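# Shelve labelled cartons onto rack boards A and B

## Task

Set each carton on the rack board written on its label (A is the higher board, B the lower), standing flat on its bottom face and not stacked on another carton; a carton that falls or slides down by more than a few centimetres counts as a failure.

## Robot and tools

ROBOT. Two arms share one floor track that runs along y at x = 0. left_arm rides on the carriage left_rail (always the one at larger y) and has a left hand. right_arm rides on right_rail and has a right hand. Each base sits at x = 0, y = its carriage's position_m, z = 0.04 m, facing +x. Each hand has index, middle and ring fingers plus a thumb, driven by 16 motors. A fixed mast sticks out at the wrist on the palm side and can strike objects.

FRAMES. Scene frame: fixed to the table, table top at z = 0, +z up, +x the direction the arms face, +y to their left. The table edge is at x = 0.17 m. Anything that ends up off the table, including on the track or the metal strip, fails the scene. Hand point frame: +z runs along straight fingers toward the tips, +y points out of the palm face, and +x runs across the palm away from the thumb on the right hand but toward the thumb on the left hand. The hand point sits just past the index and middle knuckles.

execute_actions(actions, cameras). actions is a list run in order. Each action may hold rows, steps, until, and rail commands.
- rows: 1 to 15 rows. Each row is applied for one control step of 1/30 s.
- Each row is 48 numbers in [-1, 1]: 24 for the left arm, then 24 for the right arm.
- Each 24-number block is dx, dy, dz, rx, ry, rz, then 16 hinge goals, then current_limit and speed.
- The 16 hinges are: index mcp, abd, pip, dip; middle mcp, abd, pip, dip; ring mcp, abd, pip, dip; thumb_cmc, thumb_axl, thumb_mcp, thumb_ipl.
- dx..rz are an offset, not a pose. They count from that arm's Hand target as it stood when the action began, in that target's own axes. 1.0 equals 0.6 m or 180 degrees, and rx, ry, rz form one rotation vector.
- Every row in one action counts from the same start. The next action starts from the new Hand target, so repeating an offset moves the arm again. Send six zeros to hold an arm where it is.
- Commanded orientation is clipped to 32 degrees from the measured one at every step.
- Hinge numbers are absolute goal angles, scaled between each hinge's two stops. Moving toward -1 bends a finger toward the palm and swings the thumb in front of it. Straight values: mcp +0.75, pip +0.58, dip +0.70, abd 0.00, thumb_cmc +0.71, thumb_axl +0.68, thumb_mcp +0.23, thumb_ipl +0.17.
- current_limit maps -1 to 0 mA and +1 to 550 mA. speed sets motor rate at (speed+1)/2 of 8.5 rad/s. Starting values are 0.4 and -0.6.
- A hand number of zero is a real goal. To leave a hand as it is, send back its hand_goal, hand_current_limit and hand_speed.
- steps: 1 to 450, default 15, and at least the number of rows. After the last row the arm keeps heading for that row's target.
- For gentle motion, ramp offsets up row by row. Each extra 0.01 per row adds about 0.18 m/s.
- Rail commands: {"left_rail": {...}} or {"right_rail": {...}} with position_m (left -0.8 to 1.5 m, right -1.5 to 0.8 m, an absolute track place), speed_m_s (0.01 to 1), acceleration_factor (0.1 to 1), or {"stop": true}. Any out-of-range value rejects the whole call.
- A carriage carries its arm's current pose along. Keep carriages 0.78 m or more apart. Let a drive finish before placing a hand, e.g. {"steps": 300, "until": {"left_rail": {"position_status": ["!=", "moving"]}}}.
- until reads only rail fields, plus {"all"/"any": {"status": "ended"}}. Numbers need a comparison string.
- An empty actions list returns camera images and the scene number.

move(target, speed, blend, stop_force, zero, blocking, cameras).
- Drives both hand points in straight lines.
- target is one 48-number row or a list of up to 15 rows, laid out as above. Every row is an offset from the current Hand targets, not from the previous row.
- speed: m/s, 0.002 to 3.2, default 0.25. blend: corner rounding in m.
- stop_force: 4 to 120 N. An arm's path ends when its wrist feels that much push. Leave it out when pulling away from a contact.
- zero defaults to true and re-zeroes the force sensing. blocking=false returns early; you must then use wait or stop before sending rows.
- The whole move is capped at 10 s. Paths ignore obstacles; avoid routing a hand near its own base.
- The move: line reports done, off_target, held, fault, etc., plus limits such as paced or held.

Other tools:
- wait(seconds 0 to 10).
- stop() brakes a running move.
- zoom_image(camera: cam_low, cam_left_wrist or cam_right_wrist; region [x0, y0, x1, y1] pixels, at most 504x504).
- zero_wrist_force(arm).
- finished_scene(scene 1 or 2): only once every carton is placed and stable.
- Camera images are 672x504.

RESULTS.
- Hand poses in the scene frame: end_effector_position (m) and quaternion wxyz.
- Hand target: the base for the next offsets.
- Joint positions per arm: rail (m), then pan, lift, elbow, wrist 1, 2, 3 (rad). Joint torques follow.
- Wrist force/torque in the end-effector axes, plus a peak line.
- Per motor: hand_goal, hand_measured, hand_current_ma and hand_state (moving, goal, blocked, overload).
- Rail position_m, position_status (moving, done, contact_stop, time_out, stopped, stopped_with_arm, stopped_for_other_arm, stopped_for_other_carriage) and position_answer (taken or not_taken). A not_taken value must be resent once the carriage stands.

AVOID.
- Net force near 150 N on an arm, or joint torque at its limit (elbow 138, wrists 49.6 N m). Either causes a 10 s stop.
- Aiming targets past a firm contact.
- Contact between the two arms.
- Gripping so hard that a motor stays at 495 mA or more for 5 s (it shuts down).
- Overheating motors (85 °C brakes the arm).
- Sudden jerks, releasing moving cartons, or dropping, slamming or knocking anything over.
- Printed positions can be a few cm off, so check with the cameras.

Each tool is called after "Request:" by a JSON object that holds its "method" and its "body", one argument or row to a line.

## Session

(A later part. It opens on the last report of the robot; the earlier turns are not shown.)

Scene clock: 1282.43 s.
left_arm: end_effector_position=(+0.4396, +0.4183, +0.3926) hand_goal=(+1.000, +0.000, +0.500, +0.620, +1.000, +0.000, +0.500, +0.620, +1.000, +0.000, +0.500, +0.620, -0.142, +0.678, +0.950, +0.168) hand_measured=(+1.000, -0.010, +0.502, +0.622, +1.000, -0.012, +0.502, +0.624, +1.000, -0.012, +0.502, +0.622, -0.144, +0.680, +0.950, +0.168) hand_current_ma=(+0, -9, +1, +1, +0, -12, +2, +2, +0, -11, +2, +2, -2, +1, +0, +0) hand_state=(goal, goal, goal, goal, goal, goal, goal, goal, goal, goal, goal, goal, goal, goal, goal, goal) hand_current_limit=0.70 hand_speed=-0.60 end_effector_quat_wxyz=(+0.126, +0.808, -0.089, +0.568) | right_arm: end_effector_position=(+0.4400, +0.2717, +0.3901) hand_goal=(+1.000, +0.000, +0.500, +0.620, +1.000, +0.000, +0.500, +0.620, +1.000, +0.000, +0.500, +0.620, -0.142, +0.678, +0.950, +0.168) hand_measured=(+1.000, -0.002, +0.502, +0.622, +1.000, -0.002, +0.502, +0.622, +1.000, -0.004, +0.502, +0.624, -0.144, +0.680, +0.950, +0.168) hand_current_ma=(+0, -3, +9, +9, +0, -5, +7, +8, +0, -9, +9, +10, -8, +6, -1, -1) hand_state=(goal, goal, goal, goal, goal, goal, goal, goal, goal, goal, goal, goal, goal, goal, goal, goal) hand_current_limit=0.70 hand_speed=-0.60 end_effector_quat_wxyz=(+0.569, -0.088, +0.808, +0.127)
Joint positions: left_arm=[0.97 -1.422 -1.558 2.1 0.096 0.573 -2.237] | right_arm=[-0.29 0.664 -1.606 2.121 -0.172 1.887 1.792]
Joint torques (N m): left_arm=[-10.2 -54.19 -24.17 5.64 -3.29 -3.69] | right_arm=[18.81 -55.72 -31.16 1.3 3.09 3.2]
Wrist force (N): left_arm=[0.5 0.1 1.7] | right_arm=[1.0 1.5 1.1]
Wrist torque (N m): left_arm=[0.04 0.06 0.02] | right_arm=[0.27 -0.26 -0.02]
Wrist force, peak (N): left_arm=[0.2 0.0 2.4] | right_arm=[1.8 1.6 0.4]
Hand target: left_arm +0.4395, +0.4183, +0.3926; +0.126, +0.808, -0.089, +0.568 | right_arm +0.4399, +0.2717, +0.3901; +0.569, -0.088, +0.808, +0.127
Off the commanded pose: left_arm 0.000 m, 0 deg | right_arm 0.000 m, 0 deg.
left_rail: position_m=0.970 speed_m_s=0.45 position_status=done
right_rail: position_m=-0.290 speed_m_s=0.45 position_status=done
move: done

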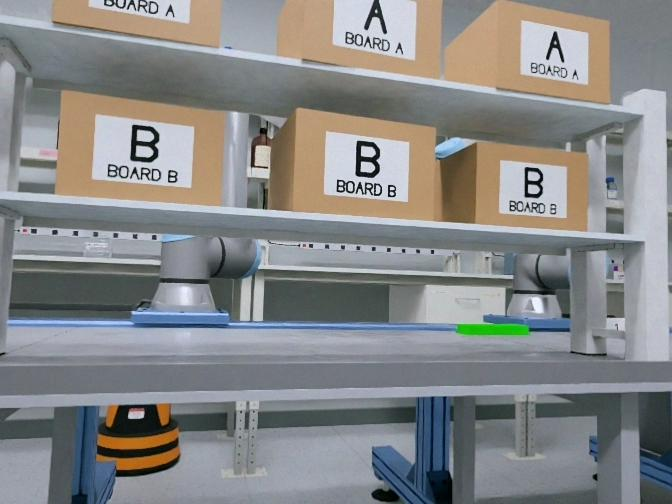

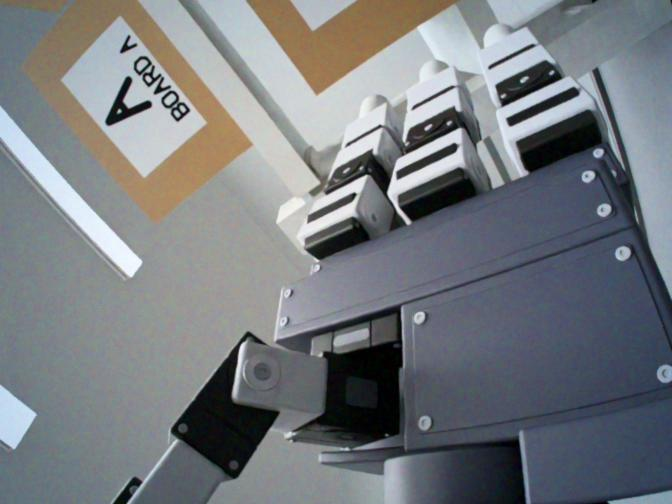

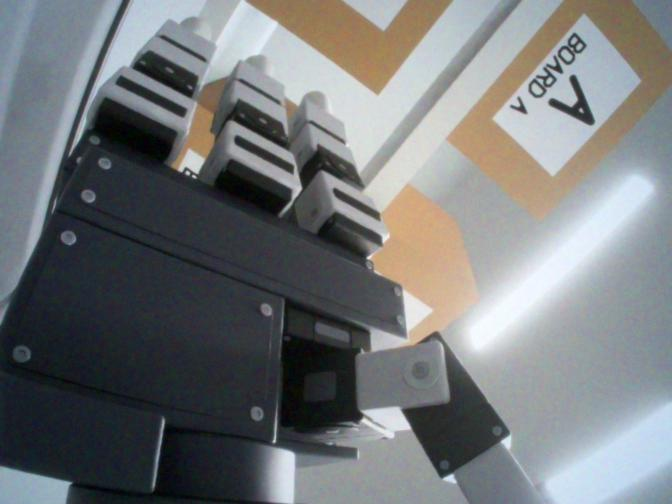

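Request:
{"method": "move", "body": {
  "target": [0,0,0,0,0,0,1,0,0.5,0.62,1,0,0.5,0.62,1,0,0.5,0.62,-0.143,0.678,0.95,0.168,0.7,-0.6,-0.04698,-0.31174,-0.11927,0,0,0,1,0,0.5,0.62,1,0,0.5,0.62,1,0,0.5,0.62,-0.143,0.678,0.95,0.168,0.7,-0.6],
  "speed": 0.12
}}

Request:
{"method": "move", "body": {
  "target": [-0.08428,0.22465,0.12463,0,0.1057,0.0343,1,0,0.5,0.62,1,0,0.5,0.62,1,0,0.5,0.62,-0.143,0.678,0.95,0.168,0.7,-0.6,0,0,0,0,0,0,1,0,0.5,0.62,1,0,0.5,0.62,1,0,0.5,0.62,-0.143,0.678,0.95,0.168,0.7,-0.6],
  "speed": 0.12,
  "cameras": ["all"]
}}

Scene clock: 1289.20 s.
left_arm: end_effector_position=(+0.4395, +0.4183, +0.3926) hand_goal=(+1.000, +0.000, +0.500, +0.620, +1.000, +0.000, +0.500, +0.620, +1.000, +0.000, +0.500, +0.620, -0.142, +0.678, +0.950, +0.168) hand_measured=(+1.000, -0.010, +0.502, +0.622, +1.000, -0.012, +0.502, +0.624, +1.000, -0.012, +0.502, +0.622, -0.144, +0.680, +0.950, +0.168) hand_current_ma=(+0, -9, +1, +1, +0, -12, +2, +2, +0, -11, +2, +2, -2, +1, +0, +0) hand_state=(goal, goal, goal, goal, goal, goal, goal, goal, goal, goal, goal, goal, goal, goal, goal, goal) hand_current_limit=0.70 hand_speed=-0.60 end_effector_quat_wxyz=(+0.126, +0.808, -0.089, +0.568) | right_arm: end_effector_position=(+0.4390, +0.0718, +0.4199) hand_goal=(+1.000, +0.000, +0.500, +0.620, +1.000, +0.000, +0.500, +0.620, +1.000, +0.000, +0.500, +0.620, -0.142, +0.678, +0.950, +0.168) hand_measured=(+1.000, -0.002, +0.502, +0.622, +1.000, -0.002, +0.502, +0.622, +1.000, -0.004, +0.502, +0.624, -0.144, +0.680, +0.950, +0.168) hand_current_ma=(+0, -3, +8, +8, +0, -5, +7, +8, +0, -9, +9, +10, -8, +6, -1, -1) hand_state=(goal, goal, goal, goal, goal, goal, goal, goal, goal, goal, goal, goal, goal, goal, goal, goal) hand_current_limit=0.70 hand_speed=-0.60 end_effector_quat_wxyz=(+0.569, -0.088, +0.808, +0.127)
Joint positions: left_arm=[0.97 -1.422 -1.558 2.1 0.096 0.573 -2.237] | right_arm=[-0.29 0.126 -1.966 2.332 -0.034 1.379 1.616]
Joint torques (N m): left_arm=[-13.15 -41.11 -30.6 5.02 -3.64 -3.27] | right_arm=[-18.01 -27.9 -34.61 1.39 -1.95 -2.75]
Wrist force (N): left_arm=[0.4 0.1 2.1] | right_arm=[1.7 2.0 0.9]
Wrist torque (N m): left_arm=[0.01 0.07 0.00] | right_arm=[0.19 -0.23 0.21]
Wrist force, peak (N): left_arm=[1.0 0.1 2.4] | right_arm=[1.1 2.5 1.3]
Hand target: left_arm +0.4395, +0.4183, +0.3926; +0.126, +0.808, -0.089, +0.568 | right_arm +0.4390, +0.0717, +0.4200; +0.569, -0.088, +0.808, +0.127
Off the commanded pose: left_arm 0.000 m, 0 deg | right_arm 0.000 m, 0 deg.
left_rail: position_m=0.970 speed_m_s=0.45 position_status=done
right_rail: position_m=-0.290 speed_m_s=0.45 position_status=done
move: done

Scene clock: 1291.60 s.
left_arm: end_effector_position=(+0.4505, +0.2672, +0.3347) hand_goal=(+1.000, +0.000, +0.500, +0.620, +1.000, +0.000, +0.500, +0.620, +1.000, +0.000, +0.500, +0.620, -0.142, +0.678, +0.950, +0.168) hand_measured=(+1.000, -0.010, +0.502, +0.622, +1.000, -0.012, +0.502, +0.624, +1.000, -0.012, +0.502, +0.622, -0.144, +0.680, +0.950, +0.168) hand_current_ma=(+0, -9, +1, +1, +0, -12, +2, +2, +0, -11, +2, +2, -2, +1, +0, +0) hand_state=(goal, goal, goal, goal, goal, goal, goal, goal, goal, goal, goal, goal, goal, goal, goal, goal) hand_current_limit=0.70 hand_speed=-0.60 end_effector_quat_wxyz=(+0.109, +0.698, -0.111, +0.699) | right_arm: end_effector_position=(+0.4390, +0.0717, +0.4200) hand_goal=(+1.000, +0.000, +0.500, +0.620, +1.000, +0.000, +0.500, +0.620, +1.000, +0.000, +0.500, +0.620, -0.142, +0.678, +0.950, +0.168) hand_measured=(+1.000, -0.002, +0.502, +0.622, +1.000, -0.002, +0.502, +0.622, +1.000, -0.004, +0.502, +0.624, -0.144, +0.680, +0.950, +0.168) hand_current_ma=(+0, -3, +8, +8, +0, -5, +7, +8, +0, -9, +9, +10, -8, +6, -1, -1) hand_state=(goal, goal, goal, goal, goal, goal, goal, goal, goal, goal, goal, goal, goal, goal, goal, goal) hand_current_limit=0.70 hand_speed=-0.60 end_effector_quat_wxyz=(+0.569, -0.088, +0.808, +0.127)
Joint positions: left_arm=[0.97 -1.45 -1.328 2.064 -0.742 0.432 -1.563] | right_arm=[-0.29 0.126 -1.966 2.332 -0.034 1.379 1.616]
Joint torques (N m): left_arm=[12.13 -34.91 -22.19 -5.27 2.46 5.09] | right_arm=[-17.56 -26.96 -34.72 1.32 -2.36 -2.75]
Wrist force (N): left_arm=[0.4 0.0 2.2] | right_arm=[1.7 1.0 1.2]
Wrist torque (N m): left_arm=[0.08 -0.01 -0.18] | right_arm=[0.04 -0.23 0.19]
Wrist force, peak (N): left_arm=[0.6 0.3 2.8] | right_arm=[1.9 1.9 1.1]
Hand target: left_arm +0.4505, +0.2672, +0.3347; +0.109, +0.698, -0.111, +0.700 | right_arm +0.4390, +0.0717, +0.4200; +0.569, -0.088, +0.808, +0.127
Off the commanded pose: left_arm 0.000 m, 0 deg | right_arm 0.000 m, 0 deg.
left_rail: position_m=0.970 speed_m_s=0.45 position_status=done
right_rail: position_m=-0.290 speed_m_s=0.45 position_status=done
move: done

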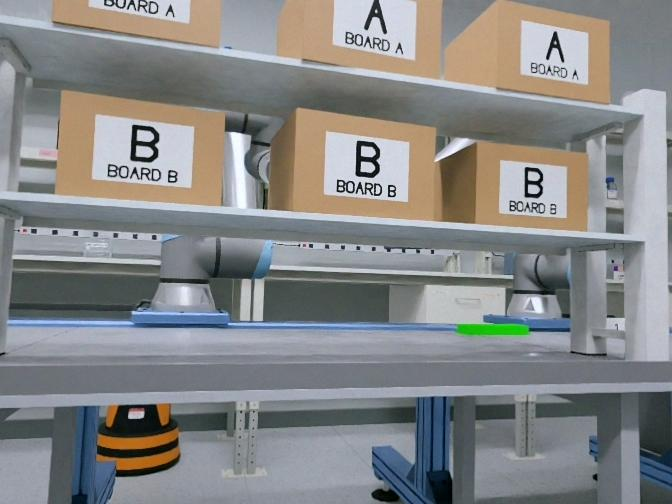

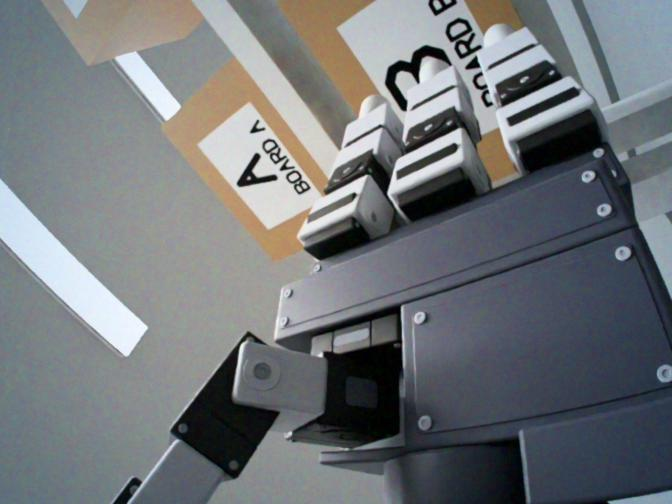

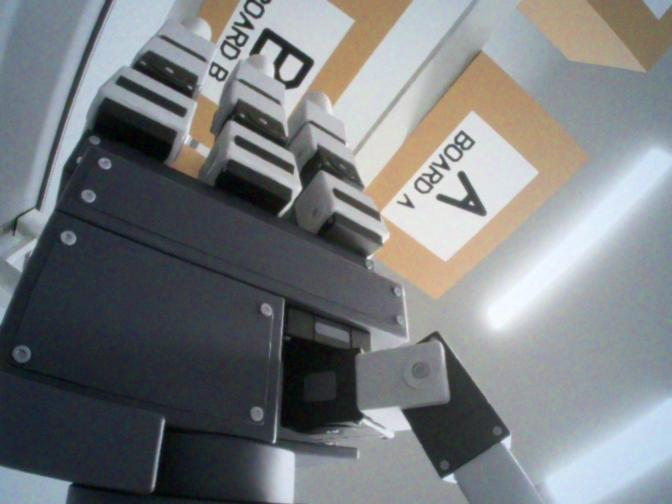

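Request:
{"method": "move", "body": {
  "target": [0,-0.0534,0.1644,0,0,0,1,0,0.5,0.62,1,0,0.5,0.62,1,0,0.5,0.62,-0.143,0.678,0.95,0.168,0.7,-0.6,0,0,0,0,0,0,1,0,0.5,0.62,1,0,0.5,0.62,1,0,0.5,0.62,-0.143,0.678,0.95,0.168,0.7,-0.6],
  "speed": 0.03,
  "stop_force": 25,
  "cameras": ["all"]
}}

Request:
{"method": "zoom_image", "body": {
  "camera": "cam_low",
  "region": [420, 120, 650, 260]
}}

Scene clock: 1299.43 s.
left_arm: end_effector_position=(+0.5542, +0.2675, +0.3350) hand_goal=(+1.000, +0.000, +0.500, +0.620, +1.000, +0.000, +0.500, +0.620, +1.000, +0.000, +0.500, +0.620, -0.142, +0.678, +0.950, +0.168) hand_measured=(+1.000, -0.010, +0.502, +0.622, +0.992, -0.012, +0.494, +0.618, +0.988, -0.016, +0.486, +0.612, -0.144, +0.680, +0.950, +0.168) hand_current_ma=(+0, -9, +1, +1, -10, -11, -4, -1, -16, -17, -17, -8, -2, +1, +0, +0) hand_state=(goal, goal, goal, goal, goal, goal, goal, goal, goal, goal, goal, goal, goal, goal, goal, goal) hand_current_limit=0.70 hand_speed=-0.60 end_effector_quat_wxyz=(+0.109, +0.698, -0.111, +0.700) | right_arm: end_effector_position=(+0.4390, +0.0717, +0.4200) hand_goal=(+1.000, +0.000, +0.500, +0.620, +1.000, +0.000, +0.500, +0.620, +1.000, +0.000, +0.500, +0.620, -0.142, +0.678, +0.950, +0.168) hand_measured=(+1.000, -0.002, +0.502, +0.622, +1.000, -0.002, +0.502, +0.622, +1.000, -0.004, +0.502, +0.624, -0.144, +0.680, +0.950, +0.168) hand_current_ma=(+0, -3, +8, +8, +0, -5, +7, +8, +0, -9, +9, +10, -8, +6, -1, -1) hand_state=(goal, goal, goal, goal, goal, goal, goal, goal, goal, goal, goal, goal, goal, goal, goal, goal) hand_current_limit=0.70 hand_speed=-0.60 end_effector_quat_wxyz=(+0.569, -0.088, +0.808, +0.127)
Joint positions: left_arm=[0.97 -1.279 -1.259 1.968 -0.713 0.603 -1.564] | right_arm=[-0.29 0.126 -1.966 2.332 -0.034 1.379 1.616]
Joint torques (N m): left_arm=[18.93 -43.15 -41.85 1.7 1.89 -3.08] | right_arm=[-17.26 -26.82 -34.24 1.16 -2.11 -2.5]
Wrist force (N): left_arm=[-0.4 2.6 -5.4] | right_arm=[1.9 1.4 0.7]
Wrist torque (N m): left_arm=[0.55 -0.69 -0.28] | right_arm=[0.14 -0.25 0.21]
Wrist force, peak (N): left_arm=[0.2 2.1 -7.2] | right_arm=[2.1 1.7 0.9]
Hand target: left_arm +0.5542, +0.2675, +0.3350; +0.109, +0.698, -0.111, +0.700 | right_arm +0.4390, +0.0717, +0.4200; +0.569, -0.088, +0.808, +0.127
Off the commanded pose: left_arm 0.000 m, 0 deg | right_arm 0.000 m, 0 deg.
left_rail: position_m=0.970 speed_m_s=0.45 position_status=done
right_rail: position_m=-0.290 speed_m_s=0.45 position_status=done
move: done

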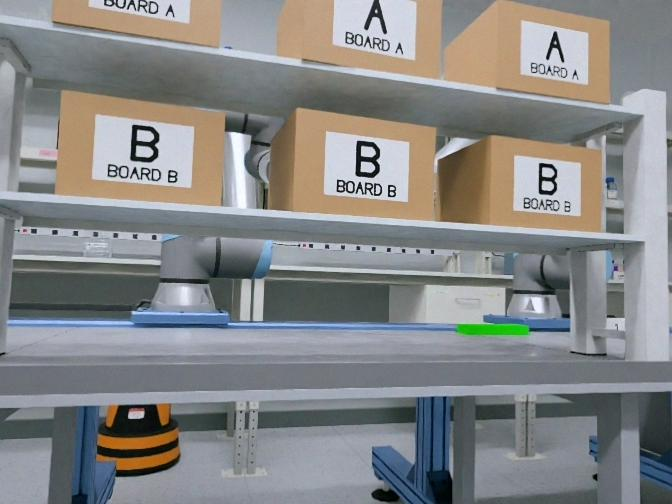

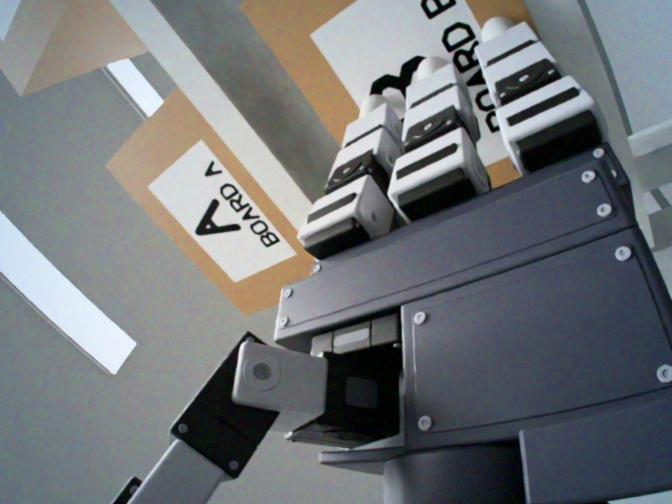

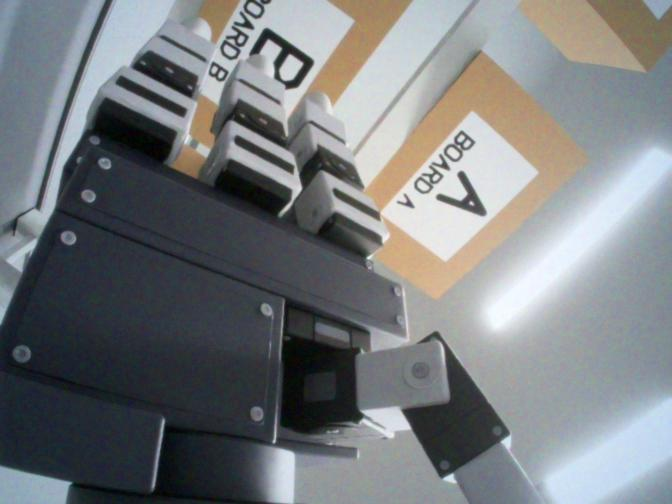

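Scaled by 2.191.

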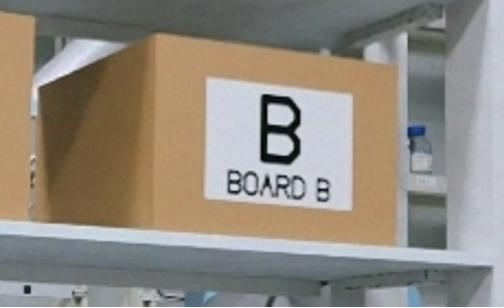

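Request:
{"method": "move", "body": {
  "target": [0,0.0534,-0.1644,0,0,0,1,0,0.5,0.62,1,0,0.5,0.62,1,0,0.5,0.62,-0.143,0.678,0.95,0.168,0.7,-0.6,0,0,0,0,0,0,1,0,0.5,0.62,1,0,0.5,0.62,1,0,0.5,0.62,-0.143,0.678,0.95,0.168,0.7,-0.6],
  "speed": 0.08,
  "cameras": ["all"]
}}

Request:
{"method": "zoom_image", "body": {
  "camera": "cam_low",
  "region": [0, 0, 336, 250]
}}

Request:
{"method": "zoom_image", "body": {
  "camera": "cam_low",
  "region": [336, 0, 672, 250]
}}

Scene clock: 1305.83 s.
left_arm: end_effector_position=(+0.4507, +0.2672, +0.3347) hand_goal=(+1.000, +0.000, +0.500, +0.620, +1.000, +0.000, +0.500, +0.620, +1.000, +0.000, +0.500, +0.620, -0.142, +0.678, +0.950, +0.168) hand_measured=(+1.000, -0.010, +0.502, +0.622, +0.998, -0.012, +0.498, +0.618, +0.998, -0.012, +0.498, +0.618, -0.144, +0.680, +0.950, +0.168) hand_current_ma=(+0, -9, +1, +1, -2, -11, -2, -1, -1, -12, -2, -2, -2, +1, +0, +0) hand_state=(goal, goal, goal, goal, goal, goal, goal, goal, goal, goal, goal, goal, goal, goal, goal, goal) hand_current_limit=0.70 hand_speed=-0.60 end_effector_quat_wxyz=(+0.109, +0.698, -0.111, +0.700) | right_arm: end_effector_position=(+0.4390, +0.0717, +0.4200) hand_goal=(+1.000, +0.000, +0.500, +0.620, +1.000, +0.000, +0.500, +0.620, +1.000, +0.000, +0.500, +0.620, -0.142, +0.678, +0.950, +0.168) hand_measured=(+1.000, -0.002, +0.502, +0.622, +1.000, -0.002, +0.502, +0.622, +1.000, -0.004, +0.502, +0.624, -0.144, +0.680, +0.950, +0.168) hand_current_ma=(+0, -3, +8, +8, +0, -5, +7, +8, +0, -9, +9, +10, -8, +6, -1, -1) hand_state=(goal, goal, goal, goal, goal, goal, goal, goal, goal, goal, goal, goal, goal, goal, goal, goal) hand_current_limit=0.70 hand_speed=-0.60 end_effector_quat_wxyz=(+0.569, -0.088, +0.808, +0.127)
Joint positions: left_arm=[0.97 -1.449 -1.328 2.064 -0.742 0.433 -1.562] | right_arm=[-0.29 0.126 -1.966 2.332 -0.034 1.379 1.616]
Joint torques (N m): left_arm=[-13.9 -68.9 -20.9 -4.35 -3.03 4.48] | right_arm=[-15.15 -27.37 -34.59 1.11 -2.15 -2.53]
Wrist force (N): left_arm=[0.6 0.2 2.1] | right_arm=[1.9 1.5 0.9]
Wrist torque (N m): left_arm=[0.12 -0.04 -0.18] | right_arm=[0.13 -0.25 0.22]
Wrist force, peak (N): left_arm=[-0.6 3.2 -6.1] | right_arm=[2.2 1.6 1.1]
Hand target: left_arm +0.4505, +0.2672, +0.3347; +0.109, +0.698, -0.111, +0.700 | right_arm +0.4390, +0.0717, +0.4200; +0.569, -0.088, +0.808, +0.127
Off the commanded pose: left_arm 0.000 m, 0 deg | right_arm 0.000 m, 0 deg.
left_rail: position_m=0.970 speed_m_s=0.45 position_status=done
right_rail: position_m=-0.290 speed_m_s=0.45 position_status=done
move: done

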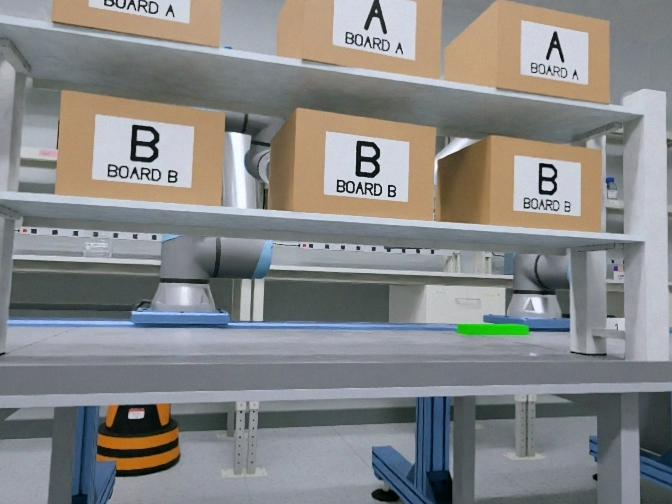

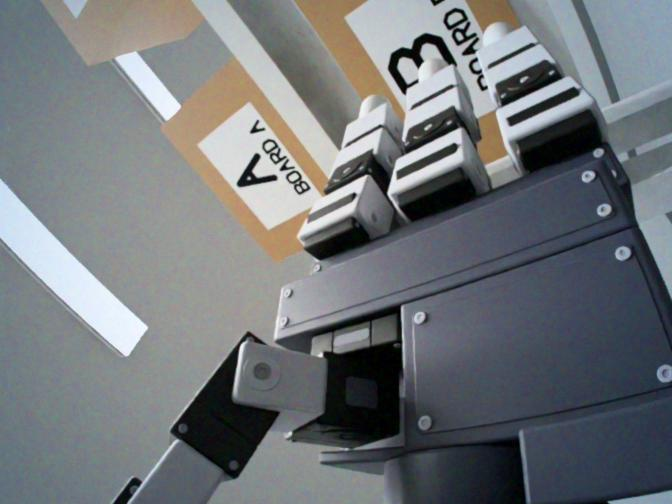

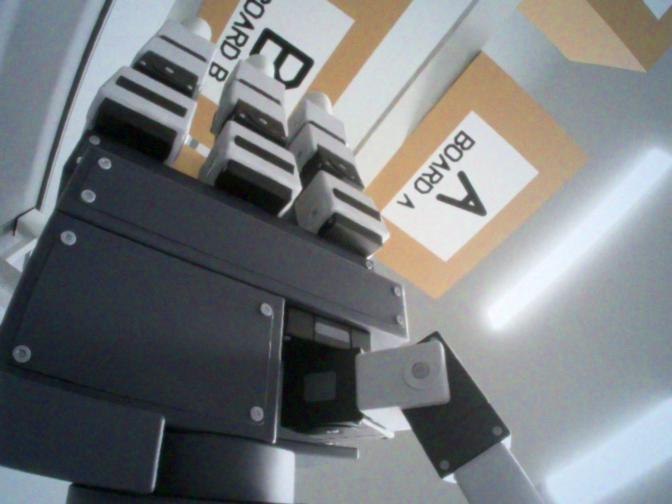

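Scaled by 1.500.

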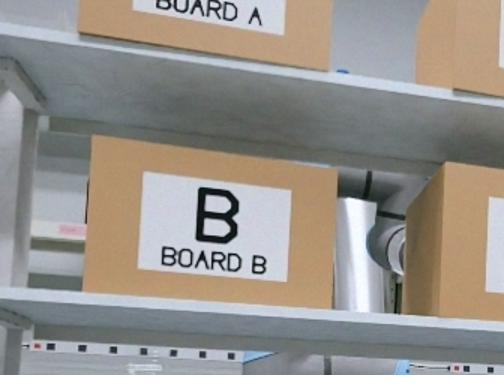

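Scaled by 1.500.

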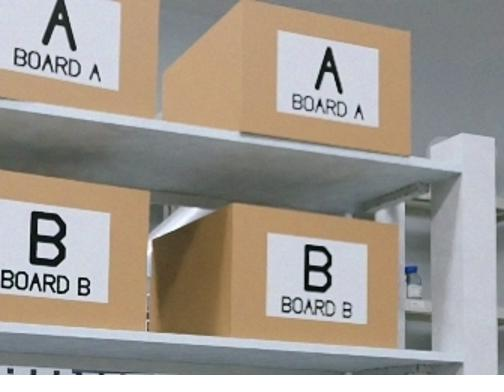

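Request:
{"method": "finished_scene", "body": {
  "scene": 2
}}

The scene is finished: the task was done.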